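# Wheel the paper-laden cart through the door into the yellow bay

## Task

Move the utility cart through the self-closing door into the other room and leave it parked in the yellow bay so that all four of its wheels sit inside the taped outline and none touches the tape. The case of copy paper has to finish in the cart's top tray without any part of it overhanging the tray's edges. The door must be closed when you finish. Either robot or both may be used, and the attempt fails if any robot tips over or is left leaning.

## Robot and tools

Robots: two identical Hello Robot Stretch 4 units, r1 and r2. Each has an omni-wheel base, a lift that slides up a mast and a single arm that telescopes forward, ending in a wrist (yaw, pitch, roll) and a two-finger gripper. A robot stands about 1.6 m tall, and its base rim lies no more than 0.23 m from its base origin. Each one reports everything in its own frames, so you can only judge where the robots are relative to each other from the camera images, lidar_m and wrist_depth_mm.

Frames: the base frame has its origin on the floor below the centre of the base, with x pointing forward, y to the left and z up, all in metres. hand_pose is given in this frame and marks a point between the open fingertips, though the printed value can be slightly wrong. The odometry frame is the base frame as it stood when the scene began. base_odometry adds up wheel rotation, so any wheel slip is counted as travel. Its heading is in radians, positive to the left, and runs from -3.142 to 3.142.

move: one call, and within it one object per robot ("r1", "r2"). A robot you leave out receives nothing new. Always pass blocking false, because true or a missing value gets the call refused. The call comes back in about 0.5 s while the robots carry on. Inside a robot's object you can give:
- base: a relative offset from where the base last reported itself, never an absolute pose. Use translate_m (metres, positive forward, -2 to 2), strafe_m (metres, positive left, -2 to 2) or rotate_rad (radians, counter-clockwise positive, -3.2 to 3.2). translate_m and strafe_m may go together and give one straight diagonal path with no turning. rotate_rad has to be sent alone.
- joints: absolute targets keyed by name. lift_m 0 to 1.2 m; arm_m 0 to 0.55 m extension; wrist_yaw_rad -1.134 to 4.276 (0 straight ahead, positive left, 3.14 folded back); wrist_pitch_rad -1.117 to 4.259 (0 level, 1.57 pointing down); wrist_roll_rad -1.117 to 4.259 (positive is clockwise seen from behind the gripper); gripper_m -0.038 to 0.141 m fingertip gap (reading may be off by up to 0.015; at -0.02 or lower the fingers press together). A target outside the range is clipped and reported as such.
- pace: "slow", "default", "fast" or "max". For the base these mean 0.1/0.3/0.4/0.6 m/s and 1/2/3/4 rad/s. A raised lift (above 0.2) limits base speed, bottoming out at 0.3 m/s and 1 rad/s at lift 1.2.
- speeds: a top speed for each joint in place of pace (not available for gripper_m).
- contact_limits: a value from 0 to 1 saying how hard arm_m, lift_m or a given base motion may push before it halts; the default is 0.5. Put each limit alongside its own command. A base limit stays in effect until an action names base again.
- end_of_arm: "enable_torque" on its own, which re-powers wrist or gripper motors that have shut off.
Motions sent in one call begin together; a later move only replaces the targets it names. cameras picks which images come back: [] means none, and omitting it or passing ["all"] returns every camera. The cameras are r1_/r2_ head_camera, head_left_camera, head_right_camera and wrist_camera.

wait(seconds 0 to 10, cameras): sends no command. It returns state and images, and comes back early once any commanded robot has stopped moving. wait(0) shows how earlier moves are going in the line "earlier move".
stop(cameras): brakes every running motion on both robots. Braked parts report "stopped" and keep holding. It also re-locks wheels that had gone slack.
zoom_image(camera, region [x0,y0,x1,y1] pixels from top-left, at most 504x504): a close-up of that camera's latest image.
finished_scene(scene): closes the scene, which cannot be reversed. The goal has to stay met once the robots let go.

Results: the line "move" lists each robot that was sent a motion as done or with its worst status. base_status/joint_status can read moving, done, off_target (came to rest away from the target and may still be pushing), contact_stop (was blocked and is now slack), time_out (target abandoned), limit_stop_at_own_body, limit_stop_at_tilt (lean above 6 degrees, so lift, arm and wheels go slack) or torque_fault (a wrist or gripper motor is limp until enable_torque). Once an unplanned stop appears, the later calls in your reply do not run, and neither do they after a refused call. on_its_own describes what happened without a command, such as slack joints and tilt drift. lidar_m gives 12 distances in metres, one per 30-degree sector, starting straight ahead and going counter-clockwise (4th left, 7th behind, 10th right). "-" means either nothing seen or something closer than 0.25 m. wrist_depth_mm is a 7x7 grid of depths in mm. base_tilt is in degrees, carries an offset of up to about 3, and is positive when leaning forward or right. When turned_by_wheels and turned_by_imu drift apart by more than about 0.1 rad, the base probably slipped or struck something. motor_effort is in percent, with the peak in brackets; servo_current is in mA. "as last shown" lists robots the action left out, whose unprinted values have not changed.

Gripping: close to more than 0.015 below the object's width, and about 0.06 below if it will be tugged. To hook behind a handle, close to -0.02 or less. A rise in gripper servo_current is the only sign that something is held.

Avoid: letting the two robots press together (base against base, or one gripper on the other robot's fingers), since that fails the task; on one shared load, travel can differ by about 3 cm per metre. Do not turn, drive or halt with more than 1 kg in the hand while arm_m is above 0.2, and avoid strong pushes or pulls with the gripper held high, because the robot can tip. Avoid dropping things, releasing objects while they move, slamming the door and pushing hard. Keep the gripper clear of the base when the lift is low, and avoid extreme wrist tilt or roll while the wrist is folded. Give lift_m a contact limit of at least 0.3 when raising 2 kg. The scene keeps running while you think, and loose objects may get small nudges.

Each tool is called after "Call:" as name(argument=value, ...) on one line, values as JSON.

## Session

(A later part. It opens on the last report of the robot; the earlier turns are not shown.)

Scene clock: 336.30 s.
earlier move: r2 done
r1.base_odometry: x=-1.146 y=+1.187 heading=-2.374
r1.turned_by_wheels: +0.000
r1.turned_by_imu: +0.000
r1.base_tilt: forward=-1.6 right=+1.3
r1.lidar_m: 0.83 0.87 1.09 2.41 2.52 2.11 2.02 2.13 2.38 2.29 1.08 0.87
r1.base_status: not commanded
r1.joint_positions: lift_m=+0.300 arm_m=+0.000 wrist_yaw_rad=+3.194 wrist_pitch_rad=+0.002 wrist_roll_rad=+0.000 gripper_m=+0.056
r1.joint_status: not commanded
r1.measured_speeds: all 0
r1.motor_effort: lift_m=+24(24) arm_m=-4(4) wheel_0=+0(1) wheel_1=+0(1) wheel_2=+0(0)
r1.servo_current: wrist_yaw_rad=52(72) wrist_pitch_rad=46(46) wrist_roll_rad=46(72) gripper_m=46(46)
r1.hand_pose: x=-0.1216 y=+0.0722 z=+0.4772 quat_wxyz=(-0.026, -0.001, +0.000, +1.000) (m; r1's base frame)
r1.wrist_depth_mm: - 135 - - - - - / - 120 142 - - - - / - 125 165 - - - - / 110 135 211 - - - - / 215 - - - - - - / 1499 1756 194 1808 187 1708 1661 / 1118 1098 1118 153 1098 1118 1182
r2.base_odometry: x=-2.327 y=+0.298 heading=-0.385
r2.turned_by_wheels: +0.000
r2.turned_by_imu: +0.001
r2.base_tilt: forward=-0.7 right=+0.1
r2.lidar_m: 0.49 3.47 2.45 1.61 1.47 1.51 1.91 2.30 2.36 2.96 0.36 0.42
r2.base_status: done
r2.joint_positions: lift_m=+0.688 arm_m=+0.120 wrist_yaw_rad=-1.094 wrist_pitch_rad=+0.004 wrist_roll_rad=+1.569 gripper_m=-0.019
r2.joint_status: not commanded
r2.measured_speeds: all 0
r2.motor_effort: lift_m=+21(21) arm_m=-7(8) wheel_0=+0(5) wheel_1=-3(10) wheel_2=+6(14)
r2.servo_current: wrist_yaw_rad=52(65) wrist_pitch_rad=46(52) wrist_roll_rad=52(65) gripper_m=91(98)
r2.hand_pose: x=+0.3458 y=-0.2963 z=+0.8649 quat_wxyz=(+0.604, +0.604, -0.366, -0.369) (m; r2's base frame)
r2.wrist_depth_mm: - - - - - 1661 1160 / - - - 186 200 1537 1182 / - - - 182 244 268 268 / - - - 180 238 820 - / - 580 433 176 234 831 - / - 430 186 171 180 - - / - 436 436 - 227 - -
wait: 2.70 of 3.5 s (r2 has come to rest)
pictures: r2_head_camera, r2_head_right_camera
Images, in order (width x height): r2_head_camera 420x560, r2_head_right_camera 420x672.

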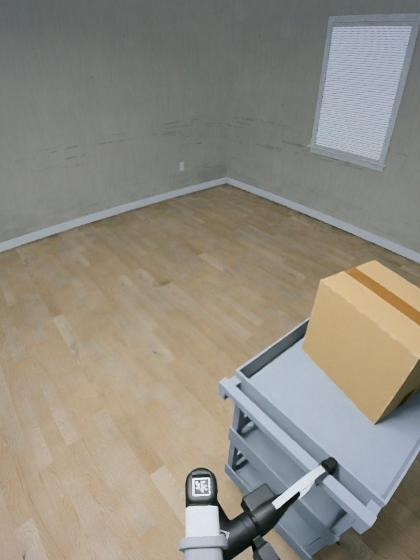

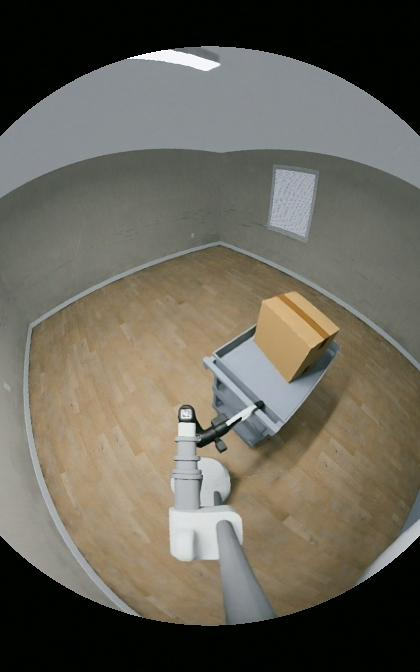

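Call:
move(blocking=false, cameras=[], r2={"base":{"translate_m":-0.18,"strafe_m":-0.24},"joints":{"wrist_yaw_rad":-0.8},"speeds":{"wrist_yaw_rad":0.1},"pace":"slow"})

Call:
wait(seconds=4.5, cameras=["r2_head_right_camera","r2_head_camera"])

Call:
zoom_image(camera="r2_head_right_camera", region=[160, 280, 420, 500])

Scene clock: 348.60 s.
move: r2 moving
r1: as last shown
r1.lidar_m: 0.83 0.86 1.08 2.41 2.50 2.14 2.03 2.13 2.40 2.30 1.08 0.85
r1.servo_current: wrist_yaw_rad=59(59) wrist_pitch_rad=39(46) wrist_roll_rad=39(59) gripper_m=33(46)
r1.wrist_depth_mm: - 135 - - - - - / - 120 142 - - - - / - 125 165 - - - - / 110 135 211 - - - - / 216 - - - - - - / 1499 1863 193 1708 187 1708 1618 / 1118 1118 1118 153 1078 1118 1160
r2.base_odometry: x=-2.338 y=+0.292 heading=-0.385
r2.turned_by_wheels: +0.001
r2.turned_by_imu: +0.002
r2.base_tilt: forward=-0.7 right=+0.1
r2.lidar_m: 0.51 3.49 2.44 1.62 1.47 1.49 1.89 2.30 2.33 2.96 0.36 0.44
r2.base_status: translate_m moving; strafe_m moving
r2.joint_positions: lift_m=+0.688 arm_m=+0.120 wrist_yaw_rad=-1.065 wrist_pitch_rad=+0.004 wrist_roll_rad=+1.569 gripper_m=-0.019
r2.joint_status: wrist_yaw_rad moving
r2.measured_speeds: translate_m=-0.030 strafe_m=-0.040 rotate_rad=+0.001 lift_m=+0.000 arm_m=+0.000 wrist_yaw_rad=+0.072 wrist_pitch_rad=+0.000 wrist_roll_rad=+0.000
r2.motor_effort: lift_m=+21(21) arm_m=-6(8) wheel_0=+10(14) wheel_1=-8(9) wheel_2=+10(11)
r2.servo_current: wrist_yaw_rad=98(98) wrist_pitch_rad=46(46) wrist_roll_rad=52(59) gripper_m=85(91)
r2.hand_pose: x=+0.3543 y=-0.2946 z=+0.8649 quat_wxyz=(+0.609, +0.609, -0.358, -0.361) (m; r2's base frame)
r2.wrist_depth_mm: - - - - - 1618 1160 / - - - 187 201 1576 1138 / - - - 181 244 271 271 / - - - 179 238 809 - / - 569 430 175 234 820 - / - 430 186 171 179 - - / - 439 436 - 227 - -
pictures: none
No camera images: "cameras" was empty.

Scene clock: 352.37 s.
earlier move: r2 done
r1.base_odometry: x=-1.146 y=+1.187 heading=-2.374
r1.turned_by_wheels: +0.000
r1.turned_by_imu: +0.000
r1.base_tilt: forward=-1.7 right=+1.3
r1.lidar_m: 0.81 0.87 1.09 2.40 2.50 2.11 2.01 2.13 2.40 2.28 1.11 0.86
r1.base_status: not commanded
r1.joint_positions: lift_m=+0.300 arm_m=+0.000 wrist_yaw_rad=+3.194 wrist_pitch_rad=+0.002 wrist_roll_rad=+0.000 gripper_m=+0.056
r1.joint_status: not commanded
r1.measured_speeds: all 0
r1.motor_effort: lift_m=+24(24) arm_m=-4(4) wheel_0=+0(1) wheel_1=+0(1) wheel_2=+0(0)
r1.servo_current: wrist_yaw_rad=59(78) wrist_pitch_rad=39(52) wrist_roll_rad=59(65) gripper_m=46(46)
r1.hand_pose: x=-0.1216 y=+0.0722 z=+0.4772 quat_wxyz=(-0.026, -0.001, +0.000, +1.000) (m; r1's base frame)
r1.wrist_depth_mm: - 135 - - - - - / - 120 142 - - - - / - 125 165 - - - - / 110 135 211 - - - - / 215 - - - - - - / 1537 1808 193 1756 187 1756 1618 / 1118 1098 1138 153 1098 1138 1160
r2.base_odometry: x=-2.583 y=+0.143 heading=-0.385
r2.turned_by_wheels: +0.000
r2.turned_by_imu: +0.000
r2.base_tilt: forward=-0.7 right=+0.1
r2.lidar_m: 0.47 3.79 2.59 1.71 1.54 1.58 2.00 2.02 2.07 2.60 0.48 0.45
r2.base_status: done
r2.joint_positions: lift_m=+0.688 arm_m=+0.120 wrist_yaw_rad=-0.795 wrist_pitch_rad=+0.004 wrist_roll_rad=+1.569 gripper_m=-0.019
r2.joint_status: all done
r2.measured_speeds: all 0
r2.motor_effort: lift_m=+21(21) arm_m=-6(8) wheel_0=+4(14) wheel_1=-4(9) wheel_2=+9(12)
r2.servo_current: wrist_yaw_rad=59(117) wrist_pitch_rad=52(52) wrist_roll_rad=46(59) gripper_m=91(91)
r2.hand_pose: x=+0.4307 y=-0.2670 z=+0.8649 quat_wxyz=(+0.652, +0.652, -0.272, -0.275) (m; r2's base frame)
r2.wrist_depth_mm: - - - - - 1661 1138 / - - - 198 202 1618 1160 / - - - 191 254 265 267 / - - - 185 245 1708 - / - - 585 180 237 831 - / - 424 187 173 179 - - / - 421 421 - 224 - -
wait: 3.77 of 4.5 s (r2 has come to rest)
pictures: r2_head_camera, r2_head_right_camera
Images, in order (width x height): r2_head_camera 420x560, r2_head_right_camera 420x672.

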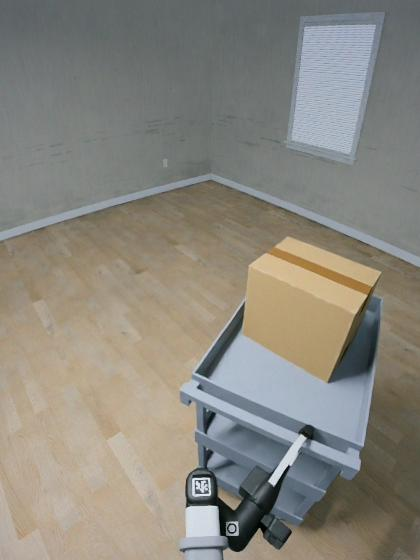

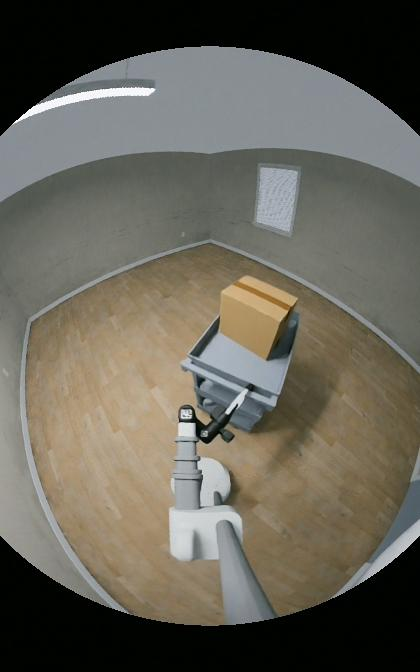

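Scaled by 1.938 from the camera's 420x672 image, which has a finer 600x960 frame.

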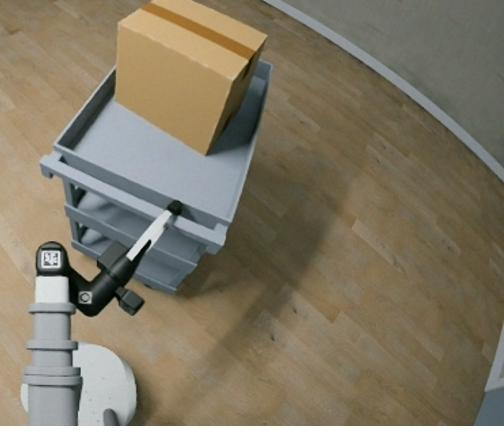

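Call:
move(blocking=false, cameras=[], r2={"base":{"translate_m":-0.1,"strafe_m":-0.3},"joints":{"wrist_yaw_rad":-0.4},"speeds":{"wrist_yaw_rad":0.12},"pace":"slow"})

Call:
wait(seconds=4.5, cameras=["r2_head_right_camera","r2_head_camera"])

Scene clock: 359.80 s.
move: r2 moving
r1: as last shown
r1.base_tilt: forward=-1.6 right=+1.3
r1.lidar_m: 0.81 0.88 1.08 2.41 2.51 2.11 2.02 2.14 2.41 2.29 1.11 0.87
r1.motor_effort: lift_m=+24(24) arm_m=-4(4) wheel_0=+0(1) wheel_1=+0(0) wheel_2=+0(0)
r1.servo_current: wrist_yaw_rad=65(65) wrist_pitch_rad=39(46) wrist_roll_rad=52(59) gripper_m=46(46)
r1.wrist_depth_mm: - 135 - - - - - / - 120 142 - - - - / - 125 165 - - - - / 110 135 211 - - - - / 214 - - - - - - / 1499 1808 194 1808 187 1708 1661 / 1098 1118 1118 153 1118 1118 1182
r2.base_odometry: x=-2.592 y=+0.134 heading=-0.384
r2.turned_by_wheels: +0.001
r2.turned_by_imu: +0.001
r2.base_tilt: forward=-0.7 right=+0.1
r2.lidar_m: 0.48 3.78 2.58 1.70 1.57 1.58 2.05 2.02 2.02 2.57 0.48 0.47
r2.base_status: translate_m moving; strafe_m moving
r2.joint_positions: lift_m=+0.688 arm_m=+0.120 wrist_yaw_rad=-0.753 wrist_pitch_rad=+0.004 wrist_roll_rad=+1.569 gripper_m=-0.019
r2.joint_status: wrist_yaw_rad moving
r2.measured_speeds: translate_m=-0.016 strafe_m=-0.047 rotate_rad=-0.002 lift_m=+0.000 arm_m=+0.000 wrist_yaw_rad=+0.072 wrist_pitch_rad=+0.000 wrist_roll_rad=+0.000
r2.motor_effort: lift_m=+21(21) arm_m=-6(6) wheel_0=+6(12) wheel_1=-6(7) wheel_2=+7(10)
r2.servo_current: wrist_yaw_rad=46(52) wrist_pitch_rad=39(46) wrist_roll_rad=52(52) gripper_m=85(91)
r2.hand_pose: x=+0.4416 y=-0.2610 z=+0.8649 quat_wxyz=(+0.658, +0.657, -0.259, -0.262) (m; r2's base frame)
r2.wrist_depth_mm: - - - - - 1708 1160 / - - - 195 202 1618 1160 / - - - 188 251 262 263 / - - - 183 243 1708 - / - - 544 178 236 831 - / - 424 186 170 179 - - / - 424 427 - 223 - -
pictures: none
No camera images: "cameras" was empty.

Scene clock: 363.73 s.
earlier move: r2 done
r1.base_odometry: x=-1.146 y=+1.187 heading=-2.374
r1.turned_by_wheels: +0.000
r1.turned_by_imu: +0.000
r1.base_tilt: forward=-1.6 right=+1.3
r1.lidar_m: 0.82 0.87 1.07 2.40 2.52 2.11 2.01 2.14 2.37 2.30 1.11 0.86
r1.base_status: not commanded
r1.joint_positions: lift_m=+0.300 arm_m=+0.000 wrist_yaw_rad=+3.194 wrist_pitch_rad=+0.002 wrist_roll_rad=+0.000 gripper_m=+0.056
r1.joint_status: not commanded
r1.measured_speeds: all 0
r1.motor_effort: lift_m=+24(24) arm_m=-4(4) wheel_0=+0(1) wheel_1=+0(1) wheel_2=+0(0)
r1.servo_current: wrist_yaw_rad=46(65) wrist_pitch_rad=46(52) wrist_roll_rad=52(72) gripper_m=39(52)
r1.hand_pose: x=-0.1216 y=+0.0722 z=+0.4772 quat_wxyz=(-0.026, -0.001, +0.000, +1.000) (m; r1's base frame)
r1.wrist_depth_mm: - 134 - - - - - / - 120 142 - - - - / - 125 165 - - - - / 110 135 211 - - - - / 216 - - - - - - / 1499 1863 194 1808 187 1708 1661 / 1118 1118 1138 153 1060 1118 1182
r2.base_odometry: x=-2.788 y=-0.097 heading=-0.384
r2.turned_by_wheels: +0.000
r2.turned_by_imu: +0.001
r2.base_tilt: forward=-0.7 right=+0.1
r2.lidar_m: 0.49 0.54 2.85 1.90 1.72 1.77 1.92 1.75 1.81 2.28 3.02 0.52
r2.base_status: done
r2.joint_positions: lift_m=+0.688 arm_m=+0.120 wrist_yaw_rad=-0.395 wrist_pitch_rad=+0.004 wrist_roll_rad=+1.569 gripper_m=-0.019
r2.joint_status: all done
r2.measured_speeds: all 0
r2.motor_effort: lift_m=+21(21) arm_m=-5(6) wheel_0=+7(16) wheel_1=-4(9) wheel_2=+12(12)
r2.servo_current: wrist_yaw_rad=52(143) wrist_pitch_rad=46(46) wrist_roll_rad=46(59) gripper_m=85(91)
r2.hand_pose: x=+0.5235 y=-0.1916 z=+0.8649 quat_wxyz=(+0.694, +0.693, -0.137, -0.140) (m; r2's base frame)
r2.wrist_depth_mm: - - - - - 1661 1160 / - - - 196 198 1661 1138 / - - - 190 252 263 264 / - - - 184 246 1661 - / - - 559 179 236 820 - / - 424 187 173 179 - - / - 424 424 - 224 - -
wait: 3.93 of 4.5 s (r2 has come to rest)
pictures: r2_head_camera, r2_head_right_camera
Images, in order (width x height): r2_head_camera 420x560, r2_head_right_camera 420x672.

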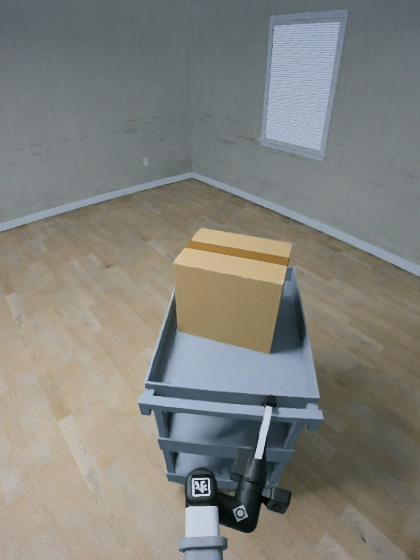

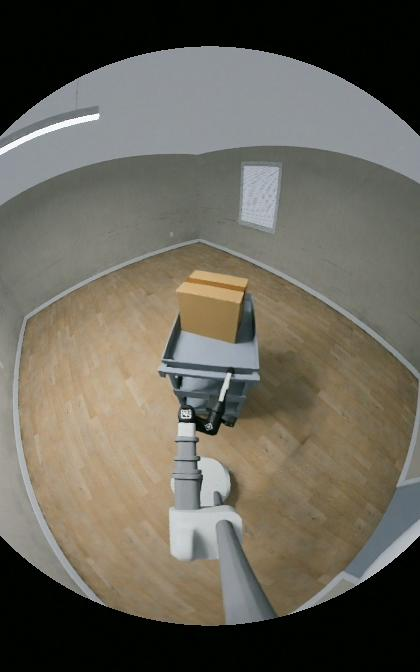

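Call:
move(blocking=false, cameras=[], r2={"base":{"translate_m":-0.15,"strafe_m":-0.38},"joints":{"wrist_yaw_rad":0.0},"speeds":{"wrist_yaw_rad":0.1},"pace":"slow"})

Call:
wait(seconds=5.5, cameras=["r2_head_right_camera","r2_head_camera"])

Scene clock: 377.73 s.
move: r2 moving
r1: as last shown
r1.base_tilt: forward=-1.6 right=+1.2
r1.lidar_m: 0.82 0.85 1.07 2.39 2.52 2.12 2.02 2.12 2.41 2.31 1.08 0.87
r1.motor_effort: lift_m=+24(24) arm_m=-4(4) wheel_0=+0(1) wheel_1=+1(1) wheel_2=+0(0)
r1.servo_current: wrist_yaw_rad=52(52) wrist_pitch_rad=46(46) wrist_roll_rad=46(59) gripper_m=39(46)
r1.wrist_depth_mm: - 135 - - - - - / - 120 142 - - - - / - 125 165 - - - - / 110 135 211 - - - - / 215 - - - - - - / 1464 1808 194 1808 187 1661 1661 / 1138 1118 1118 154 1078 1138 1182
r2.base_odometry: x=-2.797 y=-0.107 heading=-0.383
r2.turned_by_wheels: +0.001
r2.turned_by_imu: +0.002
r2.base_tilt: forward=-0.6 right=+0.0
r2.lidar_m: 0.50 0.55 2.84 1.89 1.74 1.78 1.92 1.73 1.79 2.26 3.00 0.52
r2.base_status: translate_m moving; strafe_m moving
r2.joint_positions: lift_m=+0.688 arm_m=+0.120 wrist_yaw_rad=-0.355 wrist_pitch_rad=+0.004 wrist_roll_rad=+1.569 gripper_m=-0.019
r2.joint_status: wrist_yaw_rad moving
r2.measured_speeds: translate_m=-0.018 strafe_m=-0.046 rotate_rad=-0.003 lift_m=+0.000 arm_m=+0.000 wrist_yaw_rad=+0.103 wrist_pitch_rad=+0.000 wrist_roll_rad=+0.000
r2.motor_effort: lift_m=+21(21) arm_m=-5(5) wheel_0=+7(10) wheel_1=-5(8) wheel_2=+10(12)
r2.servo_current: wrist_yaw_rad=0(72) wrist_pitch_rad=46(46) wrist_roll_rad=52(59) gripper_m=85(91)
r2.hand_pose: x=+0.5309 y=-0.1823 z=+0.8649 quat_wxyz=(+0.696, +0.696, -0.124, -0.126) (m; r2's base frame)
r2.wrist_depth_mm: - - - - - 1661 1160 / - - - 193 198 1661 1160 / - - - 187 250 259 259 / - - - 182 241 1576 - / - - 500 178 236 831 - / - 427 187 173 180 - - / - 427 430 - 224 - -
pictures: none
No camera images: "cameras" was empty.

Scene clock: 382.60 s.
earlier move: r2 done
r1.base_odometry: x=-1.146 y=+1.187 heading=-2.374
r1.turned_by_wheels: +0.000
r1.turned_by_imu: +0.000
r1.base_tilt: forward=-1.6 right=+1.2
r1.lidar_m: 0.83 0.87 1.07 2.39 2.51 2.09 2.02 2.11 2.39 2.29 1.09 0.87
r1.base_status: not commanded
r1.joint_positions: lift_m=+0.300 arm_m=+0.000 wrist_yaw_rad=+3.194 wrist_pitch_rad=+0.002 wrist_roll_rad=+0.000 gripper_m=+0.056
r1.joint_status: not commanded
r1.measured_speeds: all 0
r1.motor_effort: lift_m=+24(24) arm_m=-4(4) wheel_0=+0(1) wheel_1=+0(1) wheel_2=+0(0)
r1.servo_current: wrist_yaw_rad=52(72) wrist_pitch_rad=33(52) wrist_roll_rad=33(72) gripper_m=39(46)
r1.hand_pose: x=-0.1216 y=+0.0722 z=+0.4772 quat_wxyz=(-0.026, -0.001, +0.000, +1.000) (m; r1's base frame)
r1.wrist_depth_mm: - 135 - - - - - / - 120 142 - - - - / - 124 165 - - - - / 110 136 211 - - - - / 216 - - - - - - / 1464 1756 194 1808 187 1708 1618 / 1138 1118 1118 153 1118 1138 1182
r2.base_odometry: x=-3.069 y=-0.394 heading=-0.383
r2.turned_by_wheels: +0.000
r2.turned_by_imu: +0.002
r2.base_tilt: forward=-0.7 right=+0.1
r2.lidar_m: 0.48 0.44 3.20 2.13 1.93 2.00 1.57 1.42 1.45 1.84 2.78 0.57
r2.base_status: done
r2.joint_positions: lift_m=+0.688 arm_m=+0.120 wrist_yaw_rad=+0.004 wrist_pitch_rad=+0.004 wrist_roll_rad=+1.569 gripper_m=-0.019
r2.joint_status: all done
r2.measured_speeds: all 0
r2.motor_effort: lift_m=+21(21) arm_m=-5(5) wheel_0=+5(13) wheel_1=-5(8) wheel_2=+8(13)
r2.servo_current: wrist_yaw_rad=33(104) wrist_pitch_rad=39(52) wrist_roll_rad=46(59) gripper_m=85(98)
r2.hand_pose: x=+0.5797 y=-0.0863 z=+0.8649 quat_wxyz=(+0.708, +0.706, +0.003, +0.000) (m; r2's base frame)
r2.wrist_depth_mm: - - - - - 1618 1160 / - - - 210 - 1661 1160 / - - - 202 266 273 276 / - - - 189 251 1661 585 / - - - 182 239 831 - / - 418 187 172 181 - - / - 413 413 - 221 - -
wait: 4.87 of 5.5 s (r2 has come to rest)
pictures: r2_head_camera, r2_head_right_camera
Images, in order (width x height): r2_head_camera 420x560, r2_head_right_camera 420x672.

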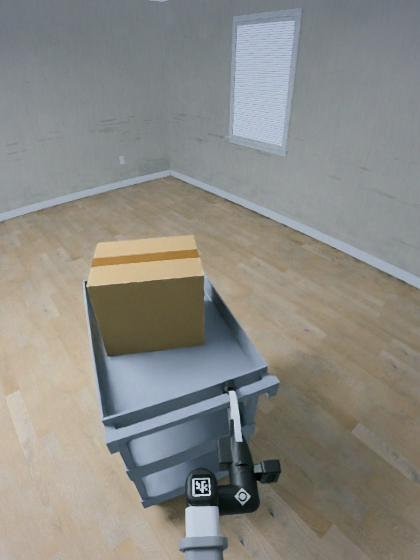

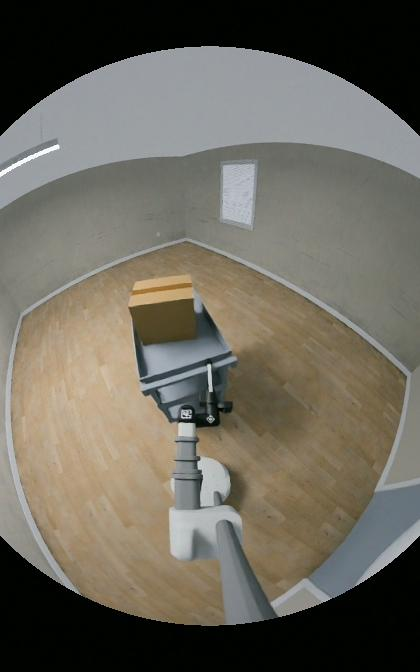

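Call:
move(blocking=false, cameras=[], r2={"base":{"translate_m":-0.09,"strafe_m":-0.28},"joints":{"arm_m":0.05},"pace":"slow"})

Call:
wait(seconds=5, cameras=[])

Call:
move(blocking=false, cameras=[], r2={"base":{"rotate_rad":0.25},"pace":"slow"})

Call:
wait(seconds=2, cameras=["r2_head_right_camera","r2_head_camera"])

Scene clock: 395.37 s.
move: r2 moving
r1: as last shown
r1.base_tilt: forward=-1.6 right=+1.3
r1.lidar_m: 0.83 0.85 1.10 2.42 2.53 2.09 2.00 2.14 2.39 2.31 1.11 0.85
r1.servo_current: wrist_yaw_rad=52(65) wrist_pitch_rad=39(46) wrist_roll_rad=59(65) gripper_m=33(46)
r1.wrist_depth_mm: - 135 - - - - - / - 120 142 - - - - / - 125 165 - - - - / 110 135 210 - - - - / 215 - - - - - - / 1464 1863 193 1808 187 1708 1661 / 1118 1098 1118 153 1098 1138 1182
r2.base_odometry: x=-3.077 y=-0.404 heading=-0.382
r2.turned_by_wheels: +0.001
r2.turned_by_imu: +0.002
r2.base_tilt: forward=-0.7 right=+0.1
r2.lidar_m: 0.44 0.43 3.18 2.11 1.96 2.01 1.55 1.40 1.45 1.82 2.79 0.55
r2.base_status: translate_m moving; strafe_m moving
r2.joint_positions: lift_m=+0.688 arm_m=+0.108 wrist_yaw_rad=+0.007 wrist_pitch_rad=+0.004 wrist_roll_rad=+1.569 gripper_m=-0.019
r2.joint_status: arm_m moving
r2.measured_speeds: translate_m=-0.017 strafe_m=-0.047 rotate_rad=+0.000 lift_m=+0.000 arm_m=-0.050 wrist_yaw_rad=+0.000 wrist_pitch_rad=+0.000 wrist_roll_rad=+0.000
r2.motor_effort: lift_m=+21(21) arm_m=-13(17) wheel_0=+8(11) wheel_1=-8(10) wheel_2=+15(16)
r2.servo_current: wrist_yaw_rad=59(59) wrist_pitch_rad=46(46) wrist_roll_rad=52(52) gripper_m=85(91)
r2.hand_pose: x=+0.5677 y=-0.0853 z=+0.8649 quat_wxyz=(+0.708, +0.706, +0.004, +0.001) (m; r2's base frame)
r2.wrist_depth_mm: - - - - - 1661 1138 / - - - 209 - 1661 1138 / - - - 200 262 273 276 / - - - 190 251 1661 535 / - - - 183 239 820 - / - 421 187 173 180 - - / - 413 413 - 221 - -
pictures: none
No camera images: "cameras" was empty.

Scene clock: 399.07 s.
earlier move: r2 done
r1.base_odometry: x=-1.146 y=+1.187 heading=-2.374
r1.turned_by_wheels: +0.000
r1.turned_by_imu: +0.000
r1.base_tilt: forward=-1.6 right=+1.3
r1.lidar_m: 0.83 0.84 1.08 2.39 2.53 2.08 2.04 2.11 2.42 2.31 1.08 0.86
r1.base_status: not commanded
r1.joint_positions: lift_m=+0.300 arm_m=+0.000 wrist_yaw_rad=+3.194 wrist_pitch_rad=+0.002 wrist_roll_rad=+0.000 gripper_m=+0.056
r1.joint_status: not commanded
r1.measured_speeds: all 0
r1.motor_effort: lift_m=+24(24) arm_m=-4(4) wheel_0=+0(1) wheel_1=+0(1) wheel_2=+0(0)
r1.servo_current: wrist_yaw_rad=52(72) wrist_pitch_rad=46(52) wrist_roll_rad=46(65) gripper_m=46(46)
r1.hand_pose: x=-0.1216 y=+0.0722 z=+0.4772 quat_wxyz=(-0.026, -0.001, +0.000, +1.000) (m; r1's base frame)
r1.wrist_depth_mm: - 134 - - - - - / - 120 142 - - - - / - 124 165 - - - - / 110 135 211 - - - - / 216 - - - - - - / 1499 1756 194 1756 187 1708 1618 / 1118 1098 1118 153 1078 1138 1160
r2.base_odometry: x=-3.257 y=-0.620 heading=-0.382
r2.turned_by_wheels: +0.000
r2.turned_by_imu: +0.002
r2.base_tilt: forward=-0.7 right=+0.1
r2.lidar_m: 0.33 0.27 3.47 2.29 2.10 1.96 1.28 1.18 1.19 1.53 2.63 0.55
r2.base_status: done
r2.joint_positions: lift_m=+0.688 arm_m=+0.050 wrist_yaw_rad=+0.008 wrist_pitch_rad=+0.004 wrist_roll_rad=+1.569 gripper_m=-0.019
r2.joint_status: all done
r2.measured_speeds: all 0
r2.motor_effort: lift_m=+21(21) arm_m=-6(17) wheel_0=+9(16) wheel_1=-2(10) wheel_2=+7(16)
r2.servo_current: wrist_yaw_rad=52(72) wrist_pitch_rad=39(46) wrist_roll_rad=52(72) gripper_m=85(91)
r2.hand_pose: x=+0.5101 y=-0.0852 z=+0.8649 quat_wxyz=(+0.708, +0.706, +0.004, +0.001) (m; r2's base frame)
r2.wrist_depth_mm: - - - - - 1618 1138 / - - - - - 1708 1182 / - - - 246 - 1661 1205 / - - - 214 289 303 304 / - - - 190 252 1661 1255 / - - 186 167 179 1618 - / - - 382 - 208 - -
wait: 3.70 of 5 s (r2 has come to rest)
pictures: none
No camera images: "cameras" was empty.

Scene clock: 399.57 s.
move: r2 moving
r1: as last shown
r1.lidar_m: 0.82 0.86 1.08 2.41 2.52 2.12 2.01 2.12 2.39 2.30 1.10 0.87
r1.servo_current: wrist_yaw_rad=39(65) wrist_pitch_rad=39(52) wrist_roll_rad=39(52) gripper_m=39(46)
r1.wrist_depth_mm: - 134 - - - - - / - 120 142 - - - - / - 125 165 - - - - / 110 136 211 - - - - / 215 - - - - - - / 1537 1808 193 1808 187 1661 1661 / 1138 1098 1118 153 1098 1138 1205
r2.base_odometry: x=-3.257 y=-0.620 heading=-0.260
r2.turned_by_wheels: +0.121
r2.turned_by_imu: +0.112
r2.base_tilt: forward=-0.6 right=+0.1
r2.lidar_m: 0.32 0.28 3.03 2.21 2.11 1.71 1.25 1.17 1.23 1.71 2.63 0.52
r2.base_status: rotate_rad moving
r2.joint_positions: lift_m=+0.688 arm_m=+0.050 wrist_yaw_rad=-0.022 wrist_pitch_rad=+0.004 wrist_roll_rad=+1.569 gripper_m=-0.019
r2.joint_status: not commanded
r2.measured_speeds: translate_m=+0.002 strafe_m=-0.001 rotate_rad=+0.468 lift_m=+0.000 arm_m=+0.000 wrist_yaw_rad=-0.071 wrist_pitch_rad=+0.000 wrist_roll_rad=+0.000
r2.motor_effort: lift_m=+21(21) arm_m=-4(6) wheel_0=-14(15) wheel_1=-11(11) wheel_2=-23(23)
r2.servo_current: wrist_yaw_rad=143(143) wrist_pitch_rad=46(46) wrist_roll_rad=46(52) gripper_m=85(91)
r2.hand_pose: x=+0.5073 y=-0.0936 z=+0.8649 quat_wxyz=(+0.708, +0.706, -0.006, -0.009) (m; r2's base frame)
r2.wrist_depth_mm: - - - - - 1618 1160 / - - - - - 1708 1160 / - - - 233 300 1576 1138 / - - - 200 277 306 309 / - - - 179 244 1708 1182 / - - 186 162 181 1464 - / - 377 384 - 201 - -
pictures: none
No camera images: "cameras" was empty.

Scene clock: 400.37 s.
earlier move: r2 done
r1.base_odometry: x=-1.146 y=+1.187 heading=-2.374
r1.turned_by_wheels: +0.000
r1.turned_by_imu: +0.000
r1.base_tilt: forward=-1.6 right=+1.2
r1.lidar_m: 0.81 0.87 1.10 2.41 2.50 2.09 2.01 2.11 2.40 2.29 1.09 0.88
r1.base_status: not commanded
r1.joint_positions: lift_m=+0.300 arm_m=+0.000 wrist_yaw_rad=+3.194 wrist_pitch_rad=+0.002 wrist_roll_rad=+0.000 gripper_m=+0.056
r1.joint_status: not commanded
r1.measured_speeds: all 0
r1.motor_effort: lift_m=+24(24) arm_m=-4(4) wheel_0=+0(1) wheel_1=+0(1) wheel_2=+0(0)
r1.servo_current: wrist_yaw_rad=59(65) wrist_pitch_rad=39(52) wrist_roll_rad=46(65) gripper_m=46(52)
r1.hand_pose: x=-0.1216 y=+0.0722 z=+0.4772 quat_wxyz=(-0.026, -0.001, +0.000, +1.000) (m; r1's base frame)
r1.wrist_depth_mm: - 135 - - - - - / - 120 142 - - - - / - 125 165 - - - - / 110 136 211 - - - - / 215 - - - - - - / 1499 1808 193 1756 187 1708 1618 / 1118 1098 1138 153 1118 1118 1205
r2.base_odometry: x=-3.256 y=-0.620 heading=-0.132
r2.turned_by_wheels: +0.129
r2.turned_by_imu: +0.109
r2.base_tilt: forward=-0.6 right=+0.1
r2.lidar_m: 0.36 0.38 2.74 2.15 2.12 1.57 1.20 1.19 1.29 1.92 2.61 0.51
r2.base_status: done
r2.joint_positions: lift_m=+0.688 arm_m=+0.050 wrist_yaw_rad=+0.011 wrist_pitch_rad=+0.004 wrist_roll_rad=+1.569 gripper_m=-0.019
r2.joint_status: not commanded
r2.measured_speeds: translate_m=+0.000 strafe_m=+0.000 rotate_rad=+0.000 lift_m=+0.000 arm_m=+0.000 wrist_yaw_rad=-0.007 wrist_pitch_rad=+0.000 wrist_roll_rad=+0.000
r2.motor_effort: lift_m=+21(21) arm_m=-3(6) wheel_0=+3(20) wheel_1=-5(11) wheel_2=+6(24)
r2.servo_current: wrist_yaw_rad=72(150) wrist_pitch_rad=39(52) wrist_roll_rad=52(52) gripper_m=78(91)
r2.hand_pose: x=+0.5102 y=-0.0843 z=+0.8649 quat_wxyz=(+0.708, +0.706, +0.005, +0.003) (m; r2's base frame)
r2.wrist_depth_mm: - - - - - 1661 1138 / - - - 214 - 1661 1160 / - - - 203 268 278 281 / - - - 191 253 1708 554 / - - - 183 240 831 - / - 418 186 171 179 - - / - 415 413 - 221 - -
wait: 0.80 of 2 s (r2 has come to rest)
pictures: r2_head_camera, r2_head_right_camera
Images, in order (width x height): r2_head_camera 420x560, r2_head_right_camera 420x672.

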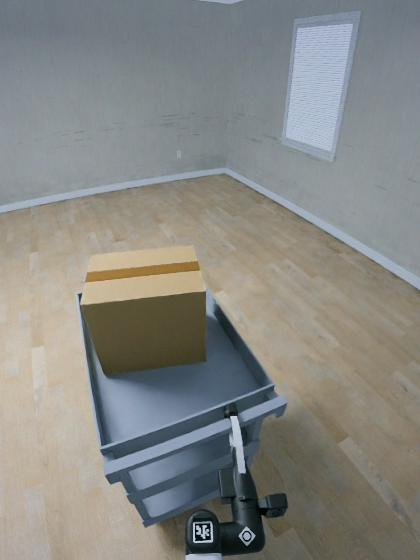

